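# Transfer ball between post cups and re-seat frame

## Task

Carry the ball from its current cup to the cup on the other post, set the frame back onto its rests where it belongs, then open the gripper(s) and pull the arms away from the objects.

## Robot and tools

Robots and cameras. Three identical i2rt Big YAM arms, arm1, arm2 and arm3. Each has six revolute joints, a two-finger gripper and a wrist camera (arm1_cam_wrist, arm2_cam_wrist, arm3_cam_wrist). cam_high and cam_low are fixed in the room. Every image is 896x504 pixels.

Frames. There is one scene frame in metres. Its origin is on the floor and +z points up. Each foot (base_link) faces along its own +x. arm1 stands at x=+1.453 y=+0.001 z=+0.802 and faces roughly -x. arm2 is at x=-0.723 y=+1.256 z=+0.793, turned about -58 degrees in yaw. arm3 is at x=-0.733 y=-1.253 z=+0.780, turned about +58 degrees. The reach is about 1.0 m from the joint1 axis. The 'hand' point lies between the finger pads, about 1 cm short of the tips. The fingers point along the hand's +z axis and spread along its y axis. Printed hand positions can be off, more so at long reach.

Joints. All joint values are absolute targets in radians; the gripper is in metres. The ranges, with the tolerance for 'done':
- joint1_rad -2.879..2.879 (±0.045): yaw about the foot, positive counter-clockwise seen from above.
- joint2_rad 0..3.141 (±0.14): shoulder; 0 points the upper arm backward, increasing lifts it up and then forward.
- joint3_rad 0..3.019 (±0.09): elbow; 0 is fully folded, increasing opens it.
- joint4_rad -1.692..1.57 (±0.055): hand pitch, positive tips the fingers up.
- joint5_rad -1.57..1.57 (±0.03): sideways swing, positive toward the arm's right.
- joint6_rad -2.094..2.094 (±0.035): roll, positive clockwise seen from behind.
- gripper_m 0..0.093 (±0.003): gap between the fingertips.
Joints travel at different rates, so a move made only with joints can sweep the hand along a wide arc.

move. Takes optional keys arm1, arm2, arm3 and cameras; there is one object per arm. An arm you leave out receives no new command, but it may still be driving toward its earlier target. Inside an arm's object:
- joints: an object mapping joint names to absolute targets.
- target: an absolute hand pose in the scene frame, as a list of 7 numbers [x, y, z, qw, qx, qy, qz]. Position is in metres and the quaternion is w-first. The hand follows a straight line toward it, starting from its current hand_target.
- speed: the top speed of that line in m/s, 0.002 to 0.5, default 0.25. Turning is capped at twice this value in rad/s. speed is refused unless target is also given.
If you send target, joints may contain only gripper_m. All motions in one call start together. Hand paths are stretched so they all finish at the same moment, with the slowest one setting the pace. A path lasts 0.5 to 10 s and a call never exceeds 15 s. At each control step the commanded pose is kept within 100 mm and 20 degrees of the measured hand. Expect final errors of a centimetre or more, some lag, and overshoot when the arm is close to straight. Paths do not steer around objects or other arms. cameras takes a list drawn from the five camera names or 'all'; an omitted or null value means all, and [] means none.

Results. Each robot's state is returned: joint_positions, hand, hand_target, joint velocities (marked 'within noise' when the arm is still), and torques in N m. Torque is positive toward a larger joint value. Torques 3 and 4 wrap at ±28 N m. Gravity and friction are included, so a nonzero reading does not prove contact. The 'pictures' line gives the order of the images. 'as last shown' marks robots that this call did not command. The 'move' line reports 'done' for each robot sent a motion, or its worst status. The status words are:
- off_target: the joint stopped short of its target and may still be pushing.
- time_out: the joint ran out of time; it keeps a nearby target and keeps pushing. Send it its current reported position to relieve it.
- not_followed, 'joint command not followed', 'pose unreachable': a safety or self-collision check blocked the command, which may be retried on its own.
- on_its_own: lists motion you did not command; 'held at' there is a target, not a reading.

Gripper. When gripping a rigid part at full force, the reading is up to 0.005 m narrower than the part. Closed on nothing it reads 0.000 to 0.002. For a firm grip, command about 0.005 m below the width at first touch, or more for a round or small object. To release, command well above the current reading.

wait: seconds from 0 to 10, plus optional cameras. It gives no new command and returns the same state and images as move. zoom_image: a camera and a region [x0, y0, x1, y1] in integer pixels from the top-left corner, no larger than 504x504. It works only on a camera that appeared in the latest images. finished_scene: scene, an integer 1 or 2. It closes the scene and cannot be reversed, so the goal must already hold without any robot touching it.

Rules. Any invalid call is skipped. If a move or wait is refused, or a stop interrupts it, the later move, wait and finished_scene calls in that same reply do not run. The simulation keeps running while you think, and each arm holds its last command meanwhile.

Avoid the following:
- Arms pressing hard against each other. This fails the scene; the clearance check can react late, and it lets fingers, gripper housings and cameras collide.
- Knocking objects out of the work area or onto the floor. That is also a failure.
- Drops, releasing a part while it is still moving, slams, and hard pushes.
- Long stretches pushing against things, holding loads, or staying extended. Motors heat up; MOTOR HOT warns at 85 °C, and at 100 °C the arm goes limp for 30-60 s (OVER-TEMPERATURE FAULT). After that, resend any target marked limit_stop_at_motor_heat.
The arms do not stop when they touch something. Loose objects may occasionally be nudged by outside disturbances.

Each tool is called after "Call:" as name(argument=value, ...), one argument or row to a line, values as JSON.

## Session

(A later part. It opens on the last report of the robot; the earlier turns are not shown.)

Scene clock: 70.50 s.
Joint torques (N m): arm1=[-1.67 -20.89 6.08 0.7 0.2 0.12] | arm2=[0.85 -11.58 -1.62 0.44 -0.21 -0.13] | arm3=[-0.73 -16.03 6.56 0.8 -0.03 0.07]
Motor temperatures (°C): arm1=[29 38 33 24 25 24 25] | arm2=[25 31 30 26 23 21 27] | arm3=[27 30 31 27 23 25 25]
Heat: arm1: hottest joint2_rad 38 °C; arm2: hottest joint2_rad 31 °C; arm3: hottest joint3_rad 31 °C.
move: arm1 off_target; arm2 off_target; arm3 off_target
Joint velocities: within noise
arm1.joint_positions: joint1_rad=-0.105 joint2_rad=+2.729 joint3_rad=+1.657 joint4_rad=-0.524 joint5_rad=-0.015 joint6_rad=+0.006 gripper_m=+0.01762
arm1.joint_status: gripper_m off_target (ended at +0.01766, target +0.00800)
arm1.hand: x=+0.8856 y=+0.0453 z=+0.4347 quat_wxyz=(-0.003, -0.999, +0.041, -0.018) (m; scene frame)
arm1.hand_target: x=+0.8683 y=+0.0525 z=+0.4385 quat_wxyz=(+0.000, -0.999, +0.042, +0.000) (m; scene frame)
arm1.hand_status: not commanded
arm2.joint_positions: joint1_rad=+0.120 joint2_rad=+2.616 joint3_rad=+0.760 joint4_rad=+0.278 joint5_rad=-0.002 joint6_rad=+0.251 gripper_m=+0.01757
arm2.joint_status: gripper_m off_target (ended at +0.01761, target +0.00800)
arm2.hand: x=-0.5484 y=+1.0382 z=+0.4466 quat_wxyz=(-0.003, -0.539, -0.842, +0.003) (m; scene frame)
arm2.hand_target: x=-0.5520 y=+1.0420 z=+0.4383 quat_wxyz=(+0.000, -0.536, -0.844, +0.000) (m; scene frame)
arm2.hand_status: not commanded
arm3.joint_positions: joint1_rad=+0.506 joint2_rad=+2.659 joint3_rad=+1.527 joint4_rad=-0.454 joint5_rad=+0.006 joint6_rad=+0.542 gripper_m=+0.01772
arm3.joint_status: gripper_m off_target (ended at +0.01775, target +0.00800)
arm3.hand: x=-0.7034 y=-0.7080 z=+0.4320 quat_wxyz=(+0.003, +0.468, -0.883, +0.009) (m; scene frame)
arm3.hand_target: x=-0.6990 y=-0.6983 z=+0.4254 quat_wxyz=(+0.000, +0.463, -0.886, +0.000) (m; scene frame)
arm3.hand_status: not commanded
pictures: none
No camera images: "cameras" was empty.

Call:
move(
  arm1={"target":[0.871,0.0525,0.81,0,0.9991,-0.0419,0],"speed":0.12},
  arm2={"target":[-0.552,1.040,0.812,0,0.5358,0.8443,0],"speed":0.12},
  arm3={"target":[-0.703,-0.703,0.797,0,-0.4633,0.8862,0],"speed":0.12},
  cameras=["cam_high","cam_low"],
)

Call:
zoom_image(
  camera="cam_low",
  region=[360, 200, 540, 350],
)

Call:
zoom_image(
  camera="cam_high",
  region=[380, 220, 520, 330],
)

Scene clock: 116.63 s.
Joint torques (N m): arm1=[-1.96 -22.12 10.51 -1.01 0.06 0.11] | arm2=[1.2 -9.41 7.19 -1.44 -0.46 -0.09] | arm3=[0.09 -18.26 9.94 -1.51 0.09 0.2]
Motor temperatures (°C): arm1=[29 41 33 24 25 24 26] | arm2=[25 33 28 26 23 21 29] | arm3=[27 33 30 27 23 25 26]
Heat: arm1: hottest joint2_rad 41 °C; arm2: hottest joint2_rad 33 °C; arm3: hottest joint2_rad 33 °C.
move: arm1 off_target; arm2 off_target; arm3 off_target
Joint velocities: within noise
arm1.joint_positions: joint1_rad=-0.108 joint2_rad=+2.051 joint3_rad=+1.462 joint4_rad=-1.026 joint5_rad=-0.011 joint6_rad=-0.001 gripper_m=+0.01762
arm1.joint_status: not commanded
arm1.hand: x=+0.8912 y=+0.0443 z=+0.7726 quat_wxyz=(-0.002, -0.999, +0.040, -0.028) (m; scene frame)
arm1.hand_target: x=+0.8725 y=+0.0524 z=+0.8098 quat_wxyz=(+0.000, -0.999, +0.042, +0.000) (m; scene frame)
arm1.hand_status: off_target (0.043 m and 3.2 deg from the pose sent, 0.376 m and 2.1 deg at the start)
arm2.joint_positions: joint1_rad=+0.105 joint2_rad=+1.345 joint3_rad=+0.574 joint4_rad=-0.815 joint5_rad=+0.005 joint6_rad=+0.236 gripper_m=+0.01757
arm2.joint_status: not commanded
arm2.hand: x=-0.5550 y=+1.0408 z=+0.8002 quat_wxyz=(+0.001, -0.539, -0.842, +0.005) (m; scene frame)
arm2.hand_target: x=-0.5522 y=+1.0400 z=+0.8115 quat_wxyz=(+0.000, -0.536, -0.844, +0.000) (m; scene frame)
arm2.hand_status: off_target (0.012 m and 0.7 deg from the pose sent, 0.365 m and 0.7 deg at the start)
arm3.joint_positions: joint1_rad=+0.505 joint2_rad=+1.978 joint3_rad=+1.376 joint4_rad=-0.981 joint5_rad=+0.003 joint6_rad=+0.538 gripper_m=+0.01773
arm3.joint_status: not commanded
arm3.hand: x=-0.7028 y=-0.7081 z=+0.7671 quat_wxyz=(+0.004, +0.470, -0.883, +0.007) (m; scene frame)
arm3.hand_target: x=-0.7031 y=-0.7034 z=+0.7962 quat_wxyz=(+0.000, +0.463, -0.886, +0.000) (m; scene frame)
arm3.hand_status: off_target (0.030 m and 1.3 deg from the pose sent, 0.365 m and 1.3 deg at the start)
pictures: cam_high, cam_low

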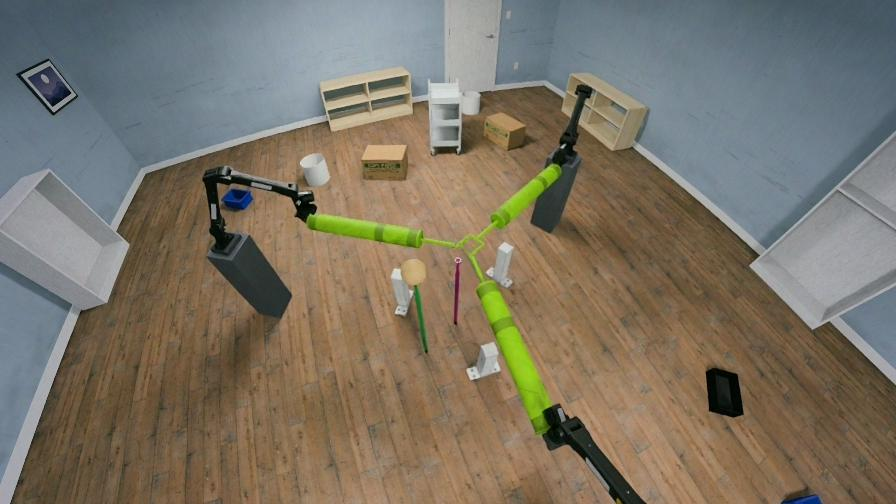

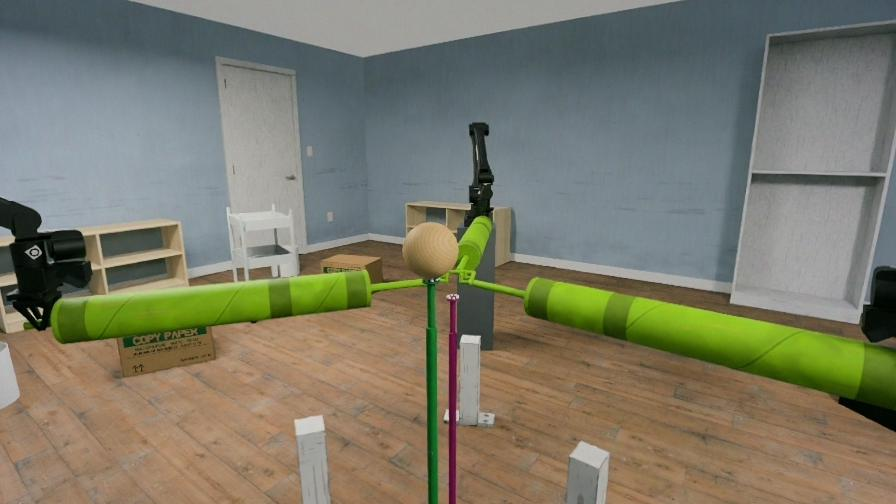

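Scaled by 2.800 from the camera's 896x504 image, which has a finer 1280x720 frame.

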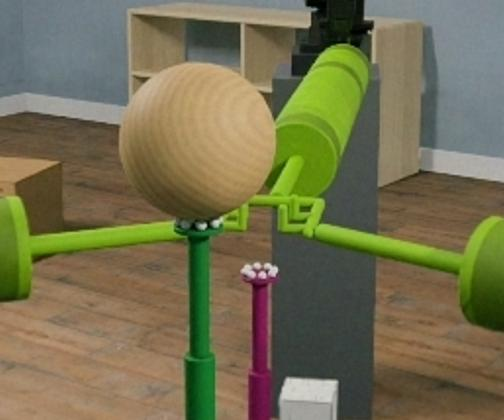

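Scaled by 3.600 from the camera's 896x504 image, which has a finer 1280x720 frame.

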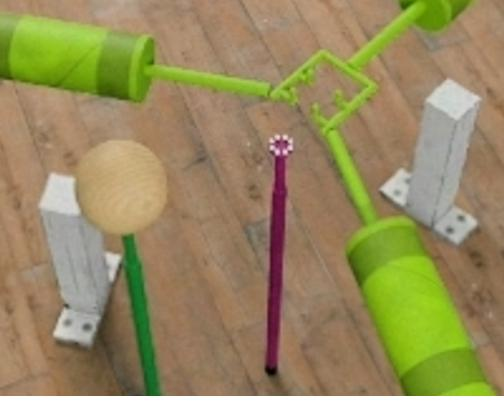

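Call:
move(
  arm1={"target":[0.973,-0.176,0.824,0,0.9991,-0.0419,0],"speed":0.12},
  arm2={"target":[-0.443,0.811,0.812,0,0.5358,0.8443,0],"speed":0.12},
  arm3={"target":[-0.597,-0.931,0.81,0,-0.4633,0.8862,0],"speed":0.12},
  cameras=["cam_high","cam_low"],
)

Call:
zoom_image(
  camera="cam_low",
  region=[360, 200, 540, 350],
)

Call:
zoom_image(
  camera="cam_high",
  region=[380, 220, 520, 330],
)

Scene clock: 129.17 s.
Joint torques (N m): arm1=[-1.08 -20.31 7.92 0.32 0.56 0.27] | arm2=[2.37 -16.56 10.15 -0.83 -0.58 0.01] | arm3=[-1.73 -11.4 7.21 -0.25 0.06 -0.02]
Motor temperatures (°C): arm1=[29 42 36 24 25 24 26] | arm2=[25 33 30 26 23 21 29] | arm3=[27 34 31 27 23 25 26]
Heat: arm1: hottest joint2_rad 42 °C; arm2: hottest joint2_rad 33 °C; arm3: hottest joint2_rad 34 °C.
move: arm1 off_target; arm2 off_target; arm3 off_target
Joint velocities: within noise
arm1.joint_positions: joint1_rad=+0.327 joint2_rad=+1.879 joint3_rad=+1.245 joint4_rad=-0.995 joint5_rad=-0.019 joint6_rad=+0.427 gripper_m=+0.01762
arm1.joint_status: not commanded
arm1.hand: x=+0.9898 y=-0.1742 z=+0.7940 quat_wxyz=(+0.007, -0.999, +0.036, -0.036) (m; scene frame)
arm1.hand_target: x=+0.9738 y=-0.1759 z=+0.8239 quat_wxyz=(+0.000, -0.999, +0.042, +0.000) (m; scene frame)
arm1.hand_status: off_target (0.034 m and 4.2 deg from the pose sent, 0.241 m and 3.2 deg at the start)
arm2.joint_positions: joint1_rad=-0.015 joint2_rad=+1.885 joint3_rad=+1.272 joint4_rad=-0.979 joint5_rad=+0.009 joint6_rad=+0.120 gripper_m=+0.01757
arm2.joint_status: not commanded
arm2.hand: x=-0.4590 y=+0.8195 z=+0.8051 quat_wxyz=(+0.005, -0.541, -0.841, +0.004) (m; scene frame)
arm2.hand_target: x=-0.4432 y=+0.8116 z=+0.8122 quat_wxyz=(-0.001, -0.536, -0.844, +0.000) (m; scene frame)
arm2.hand_status: off_target (0.019 m and 1.0 deg from the pose sent, 0.256 m and 0.7 deg at the start)
arm3.joint_positions: joint1_rad=+0.181 joint2_rad=+1.503 joint3_rad=+0.796 joint4_rad=-0.880 joint5_rad=+0.002 joint6_rad=+0.214 gripper_m=+0.01773
arm3.joint_status: not commanded
arm3.hand: x=-0.6032 y=-0.9279 z=+0.7972 quat_wxyz=(+0.007, +0.470, -0.882, +0.007) (m; scene frame)
arm3.hand_target: x=-0.5973 y=-0.9310 z=+0.8094 quat_wxyz=(+0.000, +0.463, -0.886, +0.000) (m; scene frame)
arm3.hand_status: off_target (0.015 m and 1.5 deg from the pose sent, 0.250 m and 1.2 deg at the start)
pictures: cam_high, cam_low

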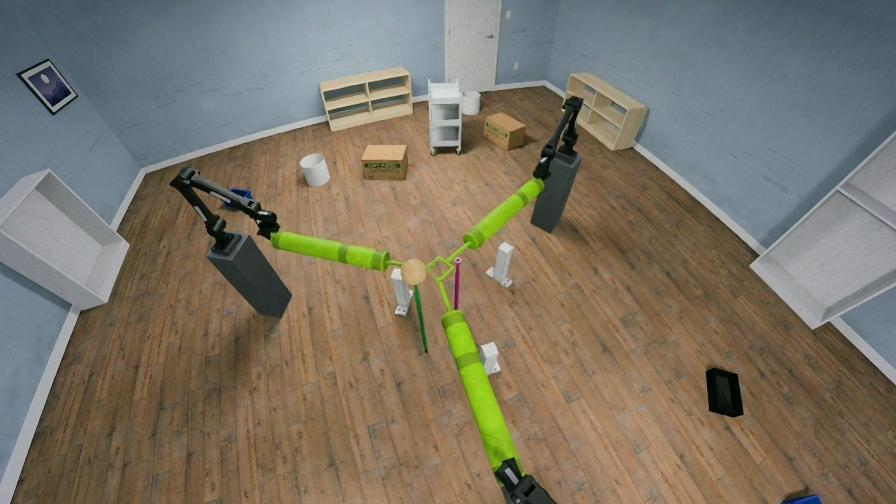

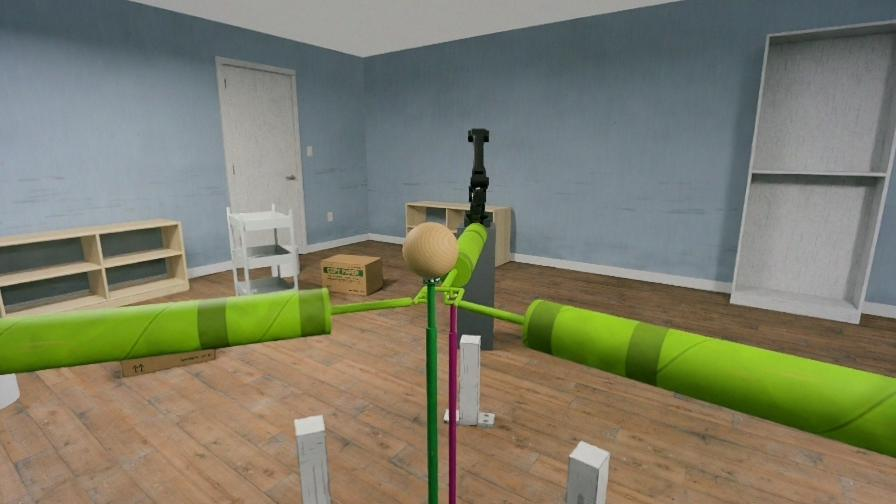

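Scaled by 2.800 from the camera's 896x504 image, which has a finer 1280x720 frame.

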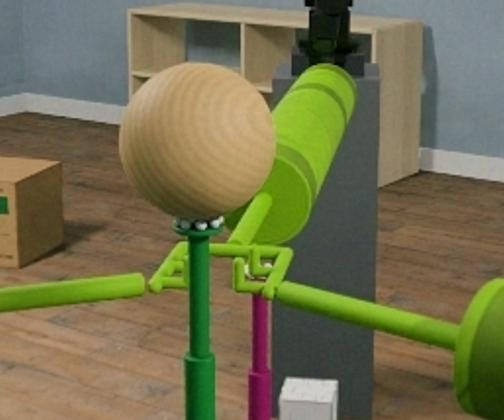

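Scaled by 3.600 from the camera's 896x504 image, which has a finer 1280x720 frame.

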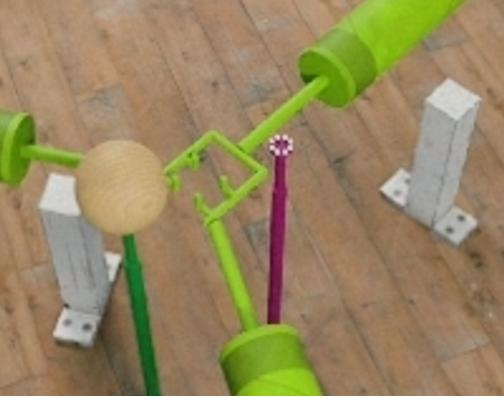

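Call:
move(
  arm1={"target":[1.030,-0.301,0.822,0,0.9991,-0.0419,0],"speed":0.1},
  arm2={"target":[-0.375,0.686,0.815,0,0.5358,0.8443,0],"speed":0.1},
  arm3={"target":[-0.538,-1.055,0.803,0,-0.4633,0.8862,0],"speed":0.1},
  cameras=["cam_high","cam_low"],
)

Call:
zoom_image(
  camera="cam_low",
  region=[360, 200, 540, 350],
)

Call:
zoom_image(
  camera="cam_high",
  region=[360, 220, 500, 330],
)

Scene clock: 139.63 s.
Joint torques (N m): arm1=[5.19 -19.96 9.65 0.38 -0.91 0.85] | arm2=[3.19 -17.14 18.02 0.83 -0.71 0.14] | arm3=[-7.41 -8.76 5.2 -1.14 2.94 -0.45]
Motor temperatures (°C): arm1=[29 41 36 24 26 24 26] | arm2=[25 35 35 26 23 21 29] | arm3=[27 33 32 27 23 25 27]
Heat: arm1: hottest joint2_rad 41 °C; arm2: hottest joint2_rad 35 °C; arm3: hottest joint2_rad 33 °C.
move: arm1 off_target; arm2 off_target; arm3 off_target
Joint velocities: within noise
arm1.joint_positions: joint1_rad=+0.519 joint2_rad=+1.889 joint3_rad=+1.239 joint4_rad=-1.002 joint5_rad=+0.018 joint6_rad=+0.628 gripper_m=+0.01762
arm1.joint_status: not commanded
arm1.hand: x=+1.0337 y=-0.2508 z=+0.7872 quat_wxyz=(+0.035, -0.998, +0.040, -0.034) (m; scene frame)
arm1.hand_target: x=+1.0326 y=-0.2987 z=+0.8223 quat_wxyz=(-0.003, -0.999, +0.040, -0.003) (m; scene frame)
arm1.hand_status: off_target (0.061 m and 5.6 deg from the pose sent, 0.136 m and 4.3 deg at the start)
arm2.joint_positions: joint1_rad=-0.037 joint2_rad=+2.145 joint3_rad=+1.708 joint4_rad=-1.257 joint5_rad=+0.011 joint6_rad=+0.093 gripper_m=+0.01757
arm2.joint_status: not commanded
arm2.hand: x=-0.4242 y=+0.7356 z=+0.8085 quat_wxyz=(+0.051, -0.538, -0.841, -0.019) (m; scene frame)
arm2.hand_target: x=-0.3790 y=+0.6941 z=+0.8191 quat_wxyz=(-0.003, -0.535, -0.845, +0.000) (m; scene frame)
arm2.hand_status: off_target (0.070 m and 6.2 deg from the pose sent, 0.158 m and 1.0 deg at the start)
arm3.joint_positions: joint1_rad=-0.114 joint2_rad=+1.330 joint3_rad=+0.629 joint4_rad=-0.832 joint5_rad=-0.069 joint6_rad=-0.109 gripper_m=+0.01773
arm3.joint_status: not commanded
arm3.hand: x=-0.5559 y=-1.0126 z=+0.8011 quat_wxyz=(-0.002, +0.482, -0.875, -0.039) (m; scene frame)
arm3.hand_target: x=-0.5422 y=-1.0513 z=+0.8011 quat_wxyz=(+0.002, +0.463, -0.886, +0.000) (m; scene frame)
arm3.hand_status: off_target (0.046 m and 5.1 deg from the pose sent, 0.143 m and 1.5 deg at the start)
pictures: cam_high, cam_low

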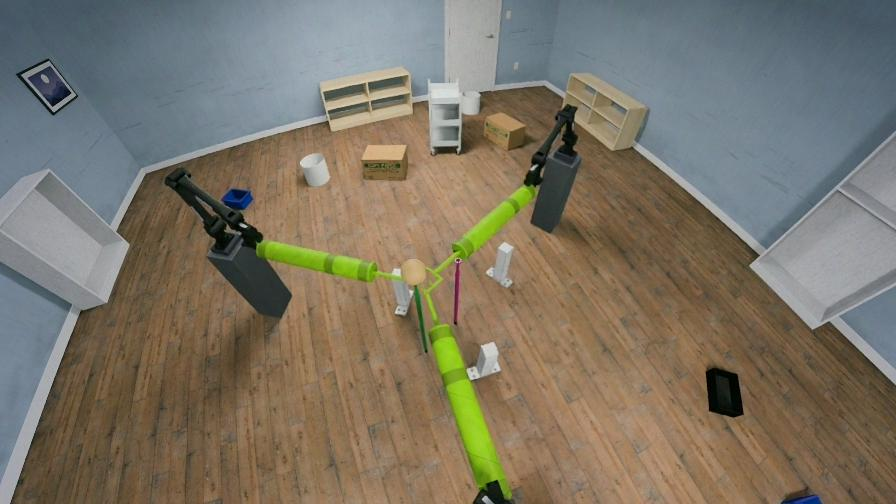

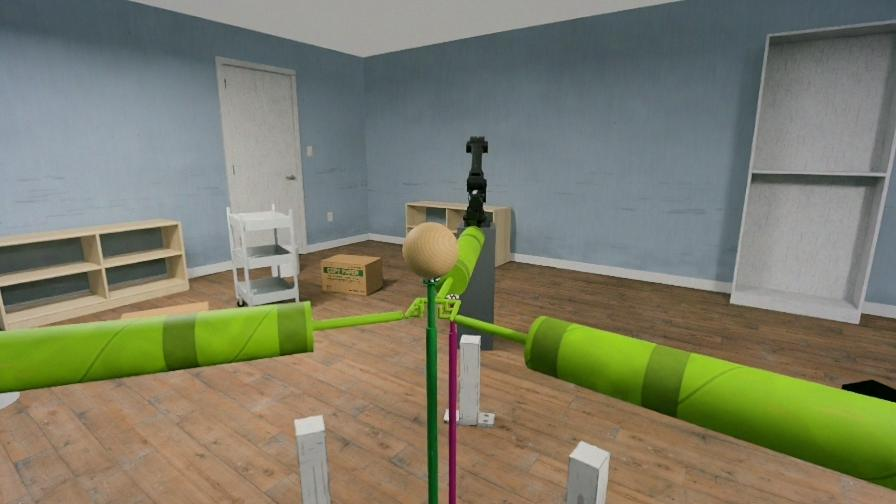

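Scaled by 2.800 from the camera's 896x504 image, which has a finer 1280x720 frame.

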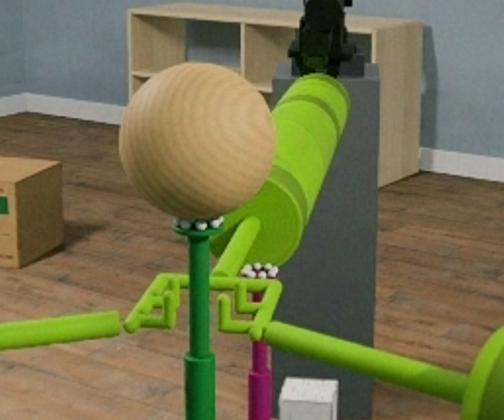

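Scaled by 3.600 from the camera's 896x504 image, which has a finer 1280x720 frame.

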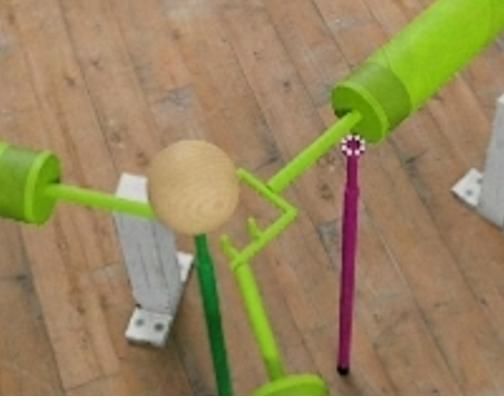

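Call:
move(
  arm1={"target":[0.998,-0.216,0.824,0,0.9991,-0.0419,0],"speed":0.1},
  arm2={"target":[-0.427,0.766,0.813,0,0.5358,0.8443,0],"speed":0.1},
  arm3={"target":[-0.577,-0.967,0.805,0,-0.4633,0.8862,0],"speed":0.1},
  cameras=[],
)

Call:
move(
  arm1={"target":[0.994,-0.216,0.856,0,0.9991,-0.0419,0],"speed":0.1},
  arm2={"target":[-0.427,0.766,0.846,0,0.5358,0.8443,0],"speed":0.1},
  arm3={"target":[-0.577,-0.967,0.835,0,-0.4633,0.8862,0],"speed":0.1},
  cameras=["cam_high","cam_low"],
)

Call:
zoom_image(
  camera="cam_low",
  region=[360, 200, 540, 350],
)

Scene clock: 155.13 s.
Joint torques (N m): arm1=[-2.02 -20.37 7.09 0.47 0.3 0.13] | arm2=[2.55 -24.76 6.61 0.38 -0.34 0.1] | arm3=[0.79 -6.42 10.26 -0.87 0.26 0.38]
Motor temperatures (°C): arm1=[29 39 37 24 26 25 26] | arm2=[25 35 47 26 23 21 29] | arm3=[27 32 31 27 30 25 27]
Heat: arm1: hottest joint2_rad 39 °C; arm2: hottest joint3_rad 47 °C; arm3: hottest joint2_rad 32 °C.
move: arm1 off_target; arm2 off_target; arm3 off_target
Joint velocities: within noise
arm1.joint_positions: joint1_rad=+0.430 joint2_rad=+1.866 joint3_rad=+1.231 joint4_rad=-0.990 joint5_rad=-0.009 joint6_rad=+0.534 gripper_m=+0.01762
arm1.joint_status: not commanded
arm1.hand: x=+1.0130 y=-0.2177 z=+0.7958 quat_wxyz=(+0.014, -0.999, +0.038, -0.032) (m; scene frame)
arm1.hand_target: x=+0.9987 y=-0.2157 z=+0.8235 quat_wxyz=(+0.000, -0.999, +0.042, +0.000) (m; scene frame)
arm1.hand_status: off_target (0.032 m and 4.0 deg from the pose sent, 0.062 m and 5.6 deg at the start)
arm2.joint_positions: joint1_rad=-0.035 joint2_rad=+2.062 joint3_rad=+1.494 joint4_rad=-1.084 joint5_rad=+0.002 joint6_rad=+0.092 gripper_m=+0.01757
arm2.joint_status: not commanded
arm2.hand: x=-0.4409 y=+0.7697 z=+0.7838 quat_wxyz=(+0.030, -0.537, -0.843, -0.013) (m; scene frame)
arm2.hand_target: x=-0.4274 y=+0.7664 z=+0.8126 quat_wxyz=(+0.000, -0.536, -0.844, +0.000) (m; scene frame)
arm2.hand_status: off_target (0.033 m and 3.8 deg from the pose sent, 0.031 m and 6.2 deg at the start)
arm3.joint_positions: joint1_rad=+0.052 joint2_rad=+1.405 joint3_rad=+0.687 joint4_rad=-0.843 joint5_rad=-0.004 joint6_rad=+0.077 gripper_m=+0.01773
arm3.joint_status: not commanded
arm3.hand: x=-0.5797 y=-0.9766 z=+0.7963 quat_wxyz=(-0.001, +0.473, -0.881, -0.004) (m; scene frame)
arm3.hand_target: x=-0.5771 y=-0.9673 z=+0.8048 quat_wxyz=(+0.000, +0.464, -0.886, +0.000) (m; scene frame)
arm3.hand_status: off_target (0.013 m and 1.4 deg from the pose sent, 0.050 m and 5.1 deg at the start)
pictures: none
No camera images: "cameras" was empty.

Scene clock: 156.20 s.
Joint torques (N m): arm1=[-1.9 -19.9 10.47 -0.65 0.25 0.16] | arm2=[2.08 -24.12 9.03 -0.59 -0.29 0.1] | arm3=[0.73 -8.88 10.11 -1.35 0.18 0.37]
Motor temperatures (°C): arm1=[29 39 37 24 26 25 26] | arm2=[25 35 47 26 23 21 29] | arm3=[27 32 31 27 29 25 27]
Heat: arm1: hottest joint2_rad 39 °C; arm2: hottest joint3_rad 47 °C; arm3: hottest joint2_rad 32 °C.
move: arm1 off_target; arm2 off_target; arm3 off_target
Joint velocities: within noise
arm1.joint_positions: joint1_rad=+0.424 joint2_rad=+1.823 joint3_rad=+1.233 joint4_rad=-1.042 joint5_rad=-0.008 joint6_rad=+0.528 gripper_m=+0.01762
arm1.joint_status: not commanded
arm1.hand: x=+1.0172 y=-0.2124 z=+0.8173 quat_wxyz=(+0.015, -0.999, +0.038, -0.034) (m; scene frame)
arm1.hand_target: x=+0.9956 y=-0.2153 z=+0.8556 quat_wxyz=(+0.000, -0.999, +0.042, +0.000) (m; scene frame)
arm1.hand_status: off_target (0.045 m and 4.3 deg from the pose sent, 0.063 m and 3.9 deg at the start)
arm2.joint_positions: joint1_rad=-0.030 joint2_rad=+2.018 joint3_rad=+1.494 joint4_rad=-1.127 joint5_rad=+0.001 joint6_rad=+0.092 gripper_m=+0.01757
arm2.joint_status: not commanded
arm2.hand: x=-0.4408 y=+0.7756 z=+0.8082 quat_wxyz=(+0.030, -0.535, -0.844, -0.013) (m; scene frame)
arm2.hand_target: x=-0.4277 y=+0.7670 z=+0.8456 quat_wxyz=(+0.000, -0.536, -0.844, +0.000) (m; scene frame)
arm2.hand_status: off_target (0.041 m and 3.7 deg from the pose sent, 0.064 m and 3.8 deg at the start)
arm3.joint_positions: joint1_rad=+0.052 joint2_rad=+1.378 joint3_rad=+0.734 joint4_rad=-0.929 joint5_rad=-0.002 joint6_rad=+0.077 gripper_m=+0.01773
arm3.joint_status: not commanded
arm3.hand: x=-0.5773 y=-0.9727 z=+0.8180 quat_wxyz=(+0.004, +0.473, -0.881, +0.000) (m; scene frame)
arm3.hand_target: x=-0.5770 y=-0.9672 z=+0.8344 quat_wxyz=(+0.000, +0.464, -0.886, -0.001) (m; scene frame)
arm3.hand_status: off_target (0.018 m and 1.4 deg from the pose sent, 0.040 m and 1.4 deg at the start)
pictures: cam_high, cam_low

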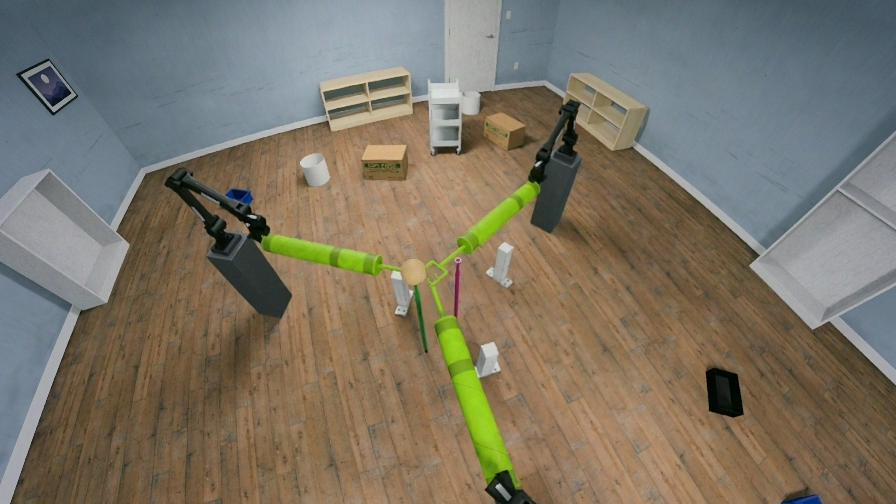

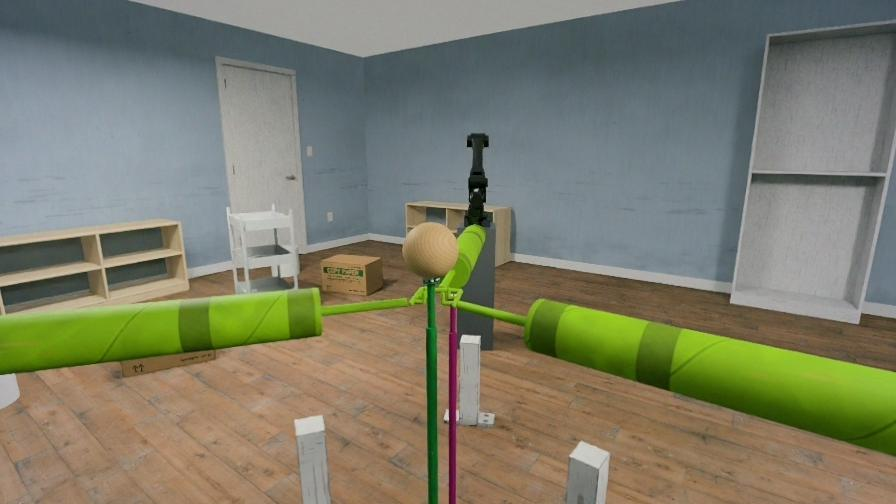

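Scaled by 2.800 from the camera's 896x504 image, which has a finer 1280x720 frame.

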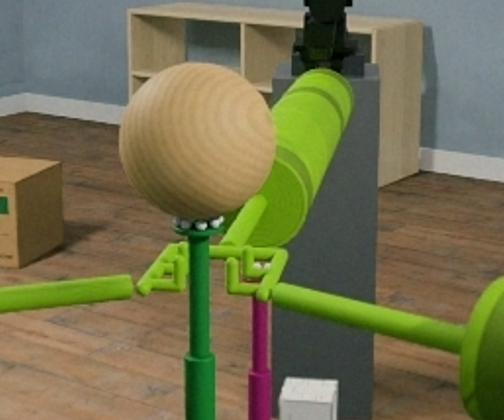

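Call:
move(
  arm1={"target":[0.986,-0.216,0.868,0,0.9991,-0.0419,0],"speed":0.1},
  arm2={"target":[-0.415,0.764,0.888,0,0.5358,0.8443,0],"speed":0.1},
  arm3={"target":[-0.577,-0.967,0.842,0,-0.4633,0.8862,0],"speed":0.1},
  cameras=["cam_high","cam_low","arm2_cam_wrist"],
)

Call:
zoom_image(
  camera="cam_low",
  region=[360, 200, 540, 350],
)

Call:
zoom_image(
  camera="cam_high",
  region=[360, 220, 500, 330],
)

Scene clock: 165.00 s.
Joint torques (N m): arm1=[-1.9 -19.78 11.43 -0.54 0.18 0.15] | arm2=[3.49 -24 11.75 -0.85 -0.45 0.19] | arm3=[0.38 -9.05 10.17 -1.42 0.48 0.32]
Motor temperatures (°C): arm1=[29 40 38 24 26 24 27] | arm2=[25 35 45 26 23 21 29] | arm3=[27 32 34 27 27 25 27]
Heat: arm1: hottest joint2_rad 40 °C; arm2: hottest joint3_rad 45 °C; arm3: hottest joint3_rad 34 °C.
move: arm1 off_target; arm2 off_target; arm3 off_target
Joint velocities: within noise
arm1.joint_positions: joint1_rad=+0.418 joint2_rad=+1.822 joint3_rad=+1.258 joint4_rad=-1.084 joint5_rad=-0.006 joint6_rad=+0.522 gripper_m=+0.01762
arm1.joint_status: not commanded
arm1.hand: x=+1.0147 y=-0.2102 z=+0.8260 quat_wxyz=(+0.020, -0.998, +0.037, -0.041) (m; scene frame)
arm1.hand_target: x=+0.9882 y=-0.2150 z=+0.8682 quat_wxyz=(+0.000, -0.999, +0.042, +0.000) (m; scene frame)
arm1.hand_status: off_target (0.051 m and 5.2 deg from the pose sent, 0.059 m and 4.3 deg at the start)
arm2.joint_positions: joint1_rad=-0.030 joint2_rad=+1.990 joint3_rad=+1.535 joint4_rad=-1.226 joint5_rad=+0.003 joint6_rad=+0.098 gripper_m=+0.01757
arm2.joint_status: not commanded
arm2.hand: x=-0.4431 y=+0.7793 z=+0.8381 quat_wxyz=(+0.044, -0.537, -0.842, -0.019) (m; scene frame)
arm2.hand_target: x=-0.4168 y=+0.7669 z=+0.8880 quat_wxyz=(-0.001, -0.536, -0.845, -0.001) (m; scene frame)
arm2.hand_status: off_target (0.059 m and 5.5 deg from the pose sent, 0.085 m and 3.7 deg at the start)
arm3.joint_positions: joint1_rad=+0.057 joint2_rad=+1.369 joint3_rad=+0.745 joint4_rad=-0.949 joint5_rad=-0.009 joint6_rad=+0.082 gripper_m=+0.01773
arm3.joint_status: not commanded
arm3.hand: x=-0.5792 y=-0.9704 z=+0.8243 quat_wxyz=(+0.005, +0.473, -0.881, -0.003) (m; scene frame)
arm3.hand_target: x=-0.5770 y=-0.9670 z=+0.8415 quat_wxyz=(+0.000, +0.464, -0.886, -0.001) (m; scene frame)
arm3.hand_status: off_target (0.018 m and 1.5 deg from the pose sent, 0.025 m and 1.4 deg at the start)
pictures: arm2_cam_wrist, cam_high, cam_low
camera_calibration:
arm2_cam_wrist: T_world_to_cam=[[-0.907658, -0.419241, 0.019828, -0.0936332], [-0.306117, 0.693585, 0.652098, -1.21484], [-0.287139, 0.585813, -0.757875, 0.175261], [0, 0, 0, 1]] pos_world=[-0.406546, 0.700671, 0.926879]

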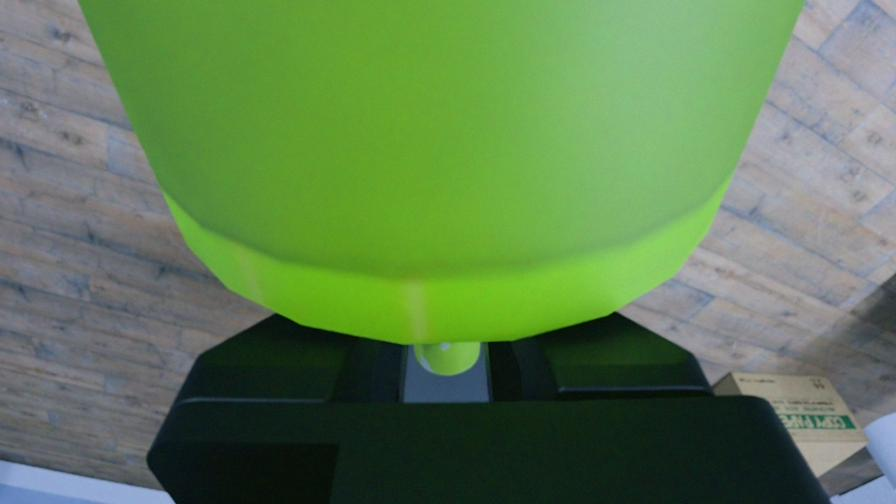

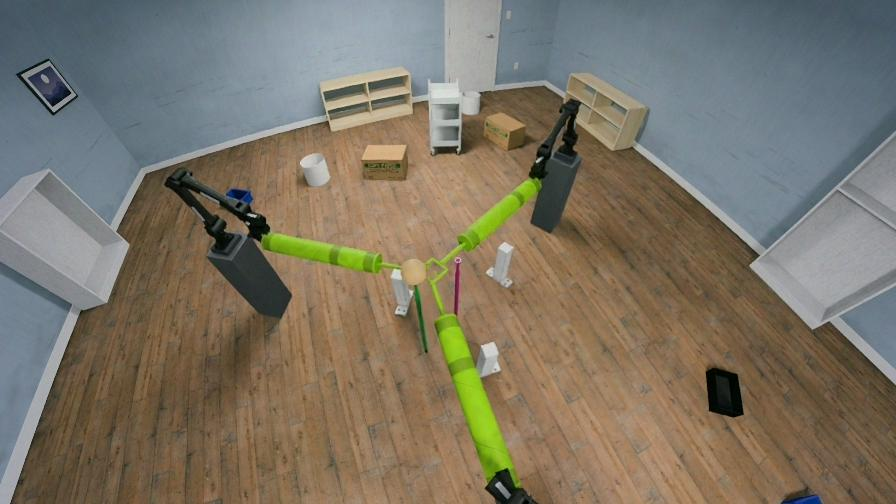

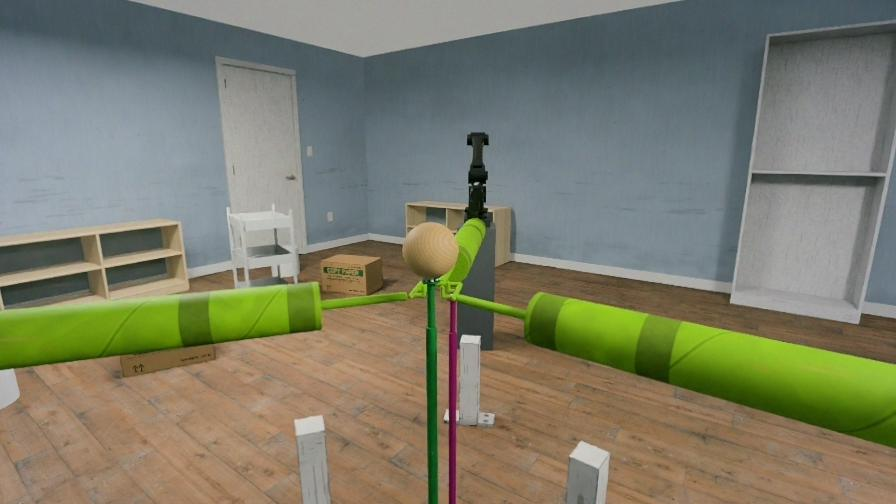

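Scaled by 2.800 from the camera's 896x504 image, which has a finer 1280x720 frame.

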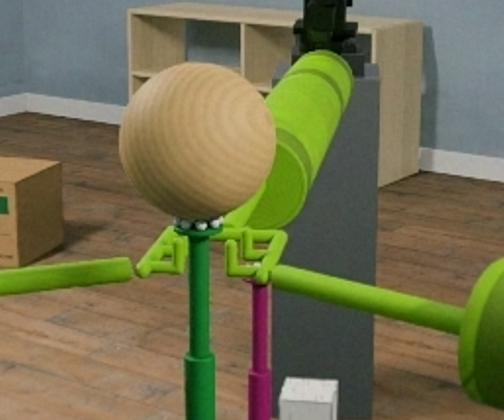

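Scaled by 3.600 from the camera's 896x504 image, which has a finer 1280x720 frame.

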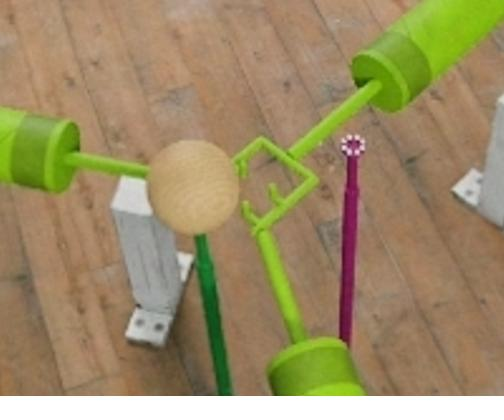

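Call:
move(
  arm1={"target":[1.024,-0.299,0.868,0,0.9991,-0.0419,0],"speed":0.07},
  arm2={"target":[-0.370,0.678,0.880,0,0.5358,0.8443,0],"speed":0.07},
  arm3={"target":[-0.539,-1.052,0.840,0,-0.4633,0.8862,0],"speed":0.07},
  cameras=["cam_high","cam_low"],
)

Call:
zoom_image(
  camera="cam_low",
  region=[360, 200, 540, 350],
)

Call:
zoom_image(
  camera="cam_high",
  region=[360, 220, 500, 330],
)

Scene clock: 173.13 s.
Joint torques (N m): arm1=[-1.79 -18.02 12.21 -0.2 0.61 0.19] | arm2=[2.73 -23.47 14.53 0.03 -0.51 0.09] | arm3=[-1.2 -7.71 8.1 -0.76 0.54 0.1]
Motor temperatures (°C): arm1=[29 41 39 24 26 24 27] | arm2=[25 36 47 26 23 21 29] | arm3=[27 31 35 27 27 25 27]
Heat: arm1: hottest joint2_rad 41 °C; arm2: hottest joint3_rad 47 °C; arm3: hottest joint3_rad 35 °C.
move: arm1 off_target; arm2 off_target; arm3 off_target
Joint velocities: within noise
arm1.joint_positions: joint1_rad=+0.594 joint2_rad=+1.818 joint3_rad=+1.280 joint4_rad=-1.101 joint5_rad=-0.016 joint6_rad=+0.695 gripper_m=+0.01762
arm1.joint_status: not commanded
arm1.hand: x=+1.0545 y=-0.2882 z=+0.8344 quat_wxyz=(+0.020, -0.998, +0.036, -0.037) (m; scene frame)
arm1.hand_target: x=+1.0259 y=-0.2976 z=+0.8687 quat_wxyz=(+0.000, -0.999, +0.042, +0.000) (m; scene frame)
arm1.hand_status: off_target (0.047 m and 4.9 deg from the pose sent, 0.099 m and 5.2 deg at the start)
arm2.joint_positions: joint1_rad=-0.032 joint2_rad=+2.206 joint3_rad=+1.929 joint4_rad=-1.403 joint5_rad=+0.006 joint6_rad=+0.098 gripper_m=+0.01757
arm2.joint_status: not commanded
arm2.hand: x=-0.3999 y=+0.7028 z=+0.8496 quat_wxyz=(+0.043, -0.538, -0.842, -0.017) (m; scene frame)
arm2.hand_target: x=-0.3718 y=+0.6817 z=+0.8814 quat_wxyz=(-0.001, -0.535, -0.845, +0.000) (m; scene frame)
arm2.hand_status: off_target (0.049 m and 5.4 deg from the pose sent, 0.132 m and 5.5 deg at the start)
arm3.joint_positions: joint1_rad=-0.193 joint2_rad=+1.246 joint3_rad=+0.658 joint4_rad=-0.977 joint5_rad=-0.012 joint6_rad=-0.165 gripper_m=+0.01773
arm3.joint_status: not commanded
arm3.hand: x=-0.5398 y=-1.0443 z=+0.8317 quat_wxyz=(+0.001, +0.472, -0.881, -0.006) (m; scene frame)
arm3.hand_target: x=-0.5390 y=-1.0517 z=+0.8395 quat_wxyz=(+0.000, +0.463, -0.886, +0.000) (m; scene frame)
arm3.hand_status: off_target (0.011 m and 1.3 deg from the pose sent, 0.092 m and 1.5 deg at the start)
pictures: cam_high, cam_low

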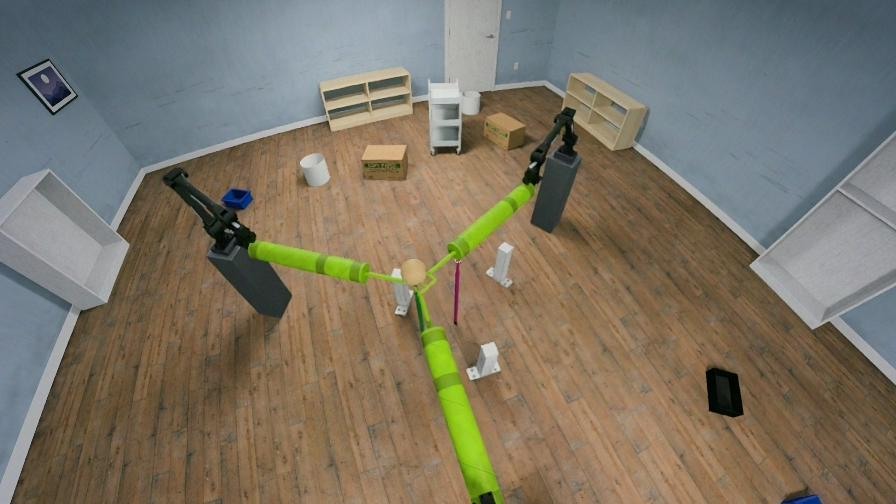

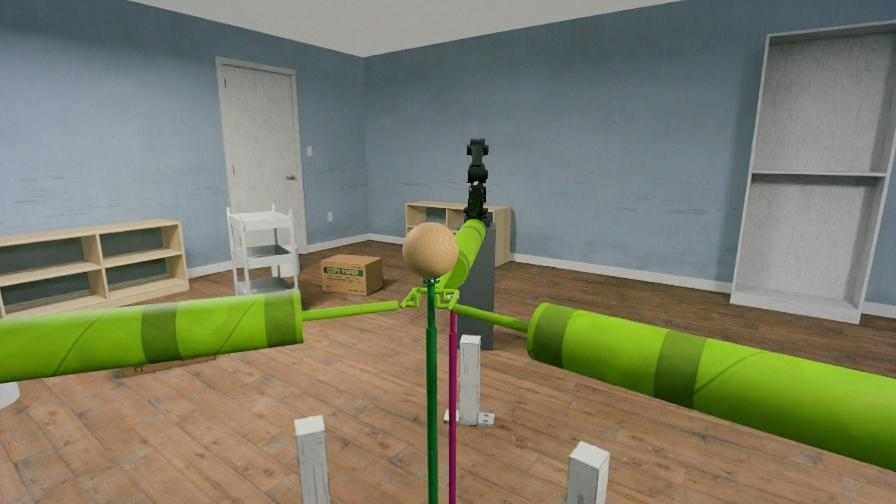

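Scaled by 2.800 from the camera's 896x504 image, which has a finer 1280x720 frame.

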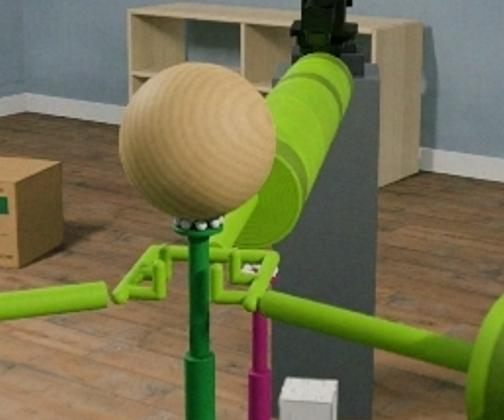

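Scaled by 3.600 from the camera's 896x504 image, which has a finer 1280x720 frame.

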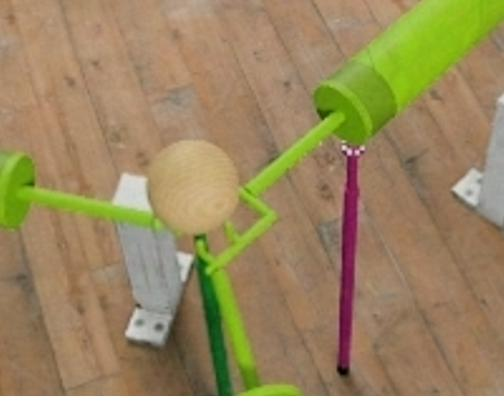

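Call:
move(
  arm1={"target":[1.036,-0.292,0.865,0,0.9991,-0.0419,0],"speed":0.07},
  arm2={"target":[-0.354,0.686,0.877,0,0.5358,0.8443,0],"speed":0.07},
  arm3={"target":[-0.526,-1.045,0.838,0,-0.4633,0.8862,0],"speed":0.07},
  cameras=["cam_high","cam_low"],
)

Call:
zoom_image(
  camera="cam_low",
  region=[390, 260, 480, 330],
)

Call:
zoom_image(
  camera="cam_high",
  region=[390, 250, 460, 310],
)

Scene clock: 192.63 s.
Joint torques (N m): arm1=[-1.73 -19.9 8.51 0.66 0.62 0.19] | arm2=[5.13 -23.41 14.15 0.1 -0.64 0.3] | arm3=[-1.38 -5.25 10.43 -0.27 0.62 0.1]
Motor temperatures (°C): arm1=[29 41 39 24 26 24 27] | arm2=[25 37 55 26 23 21 30] | arm3=[27 31 33 27 25 25 27]
Heat: arm1: hottest joint2_rad 41 °C; arm2: hottest joint3_rad 55 °C; arm3: hottest joint3_rad 33 °C.
move: arm1 off_target; arm2 off_target; arm3 off_target
Joint velocities: within noise
arm1.joint_positions: joint1_rad=+0.597 joint2_rad=+1.818 joint3_rad=+1.280 joint4_rad=-1.101 joint5_rad=-0.016 joint6_rad=+0.697 gripper_m=+0.01762
arm1.joint_status: not commanded
arm1.hand: x=+1.0554 y=-0.2894 z=+0.8344 quat_wxyz=(+0.020, -0.998, +0.036, -0.037) (m; scene frame)
arm1.hand_target: x=+1.0369 y=-0.2914 z=+0.8649 quat_wxyz=(+0.000, -0.999, +0.042, +0.000) (m; scene frame)
arm1.hand_status: off_target (0.036 m and 4.9 deg from the pose sent, 0.036 m and 4.9 deg at the start)
arm2.joint_positions: joint1_rad=-0.032 joint2_rad=+2.210 joint3_rad=+1.936 joint4_rad=-1.403 joint5_rad=+0.007 joint6_rad=+0.103 gripper_m=+0.01757
arm2.joint_status: not commanded
arm2.hand: x=-0.3990 y=+0.7010 z=+0.8492 quat_wxyz=(+0.043, -0.540, -0.840, -0.016) (m; scene frame)
arm2.hand_target: x=-0.3560 y=+0.6903 z=+0.8785 quat_wxyz=(-0.002, -0.535, -0.845, -0.001) (m; scene frame)
arm2.hand_status: off_target (0.055 m and 5.3 deg from the pose sent, 0.056 m and 5.4 deg at the start)
arm3.joint_positions: joint1_rad=-0.203 joint2_rad=+1.253 joint3_rad=+0.658 joint4_rad=-0.977 joint5_rad=-0.014 joint6_rad=-0.177 gripper_m=+0.01773
arm3.joint_status: not commanded
arm3.hand: x=-0.5385 y=-1.0463 z=+0.8297 quat_wxyz=(+0.005, +0.473, -0.881, -0.006) (m; scene frame)
arm3.hand_target: x=-0.5262 y=-1.0450 z=+0.8380 quat_wxyz=(+0.000, +0.463, -0.886, +0.000) (m; scene frame)
arm3.hand_status: off_target (0.015 m and 1.5 deg from the pose sent, 0.015 m and 1.3 deg at the start)
pictures: cam_high, cam_low

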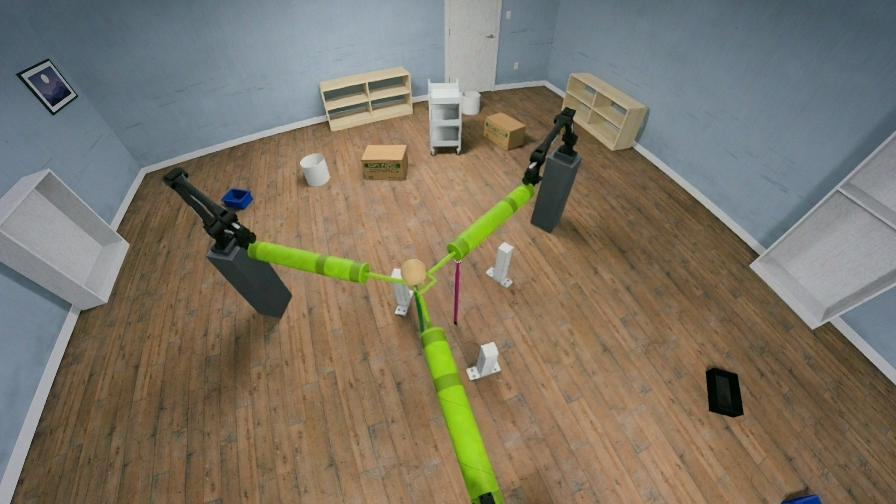

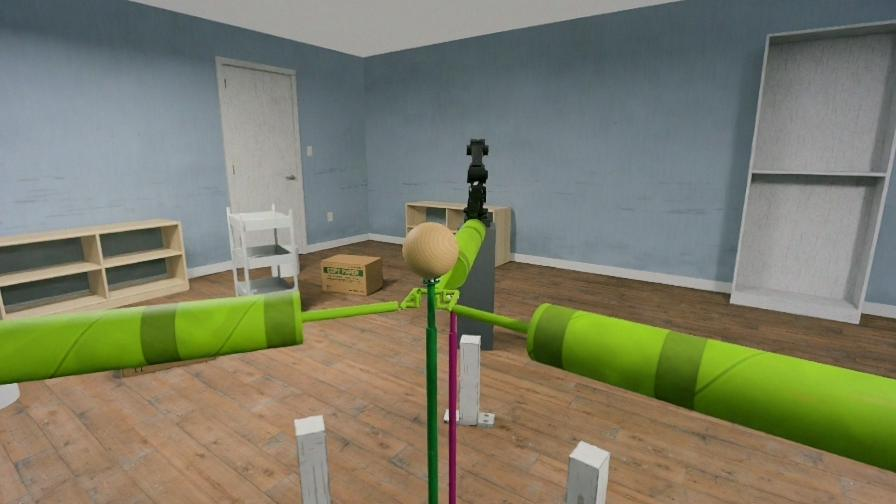

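Scaled by 5.600 from the camera's 896x504 image, which has a finer 1280x720 frame.

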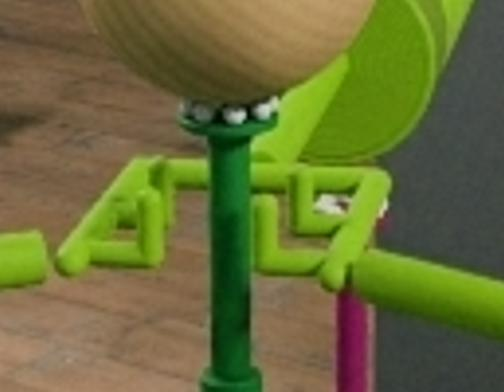

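Scaled by 7.200 from the camera's 896x504 image, which has a finer 1280x720 frame.

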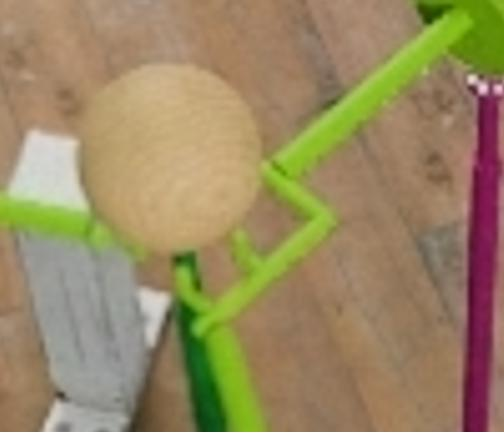

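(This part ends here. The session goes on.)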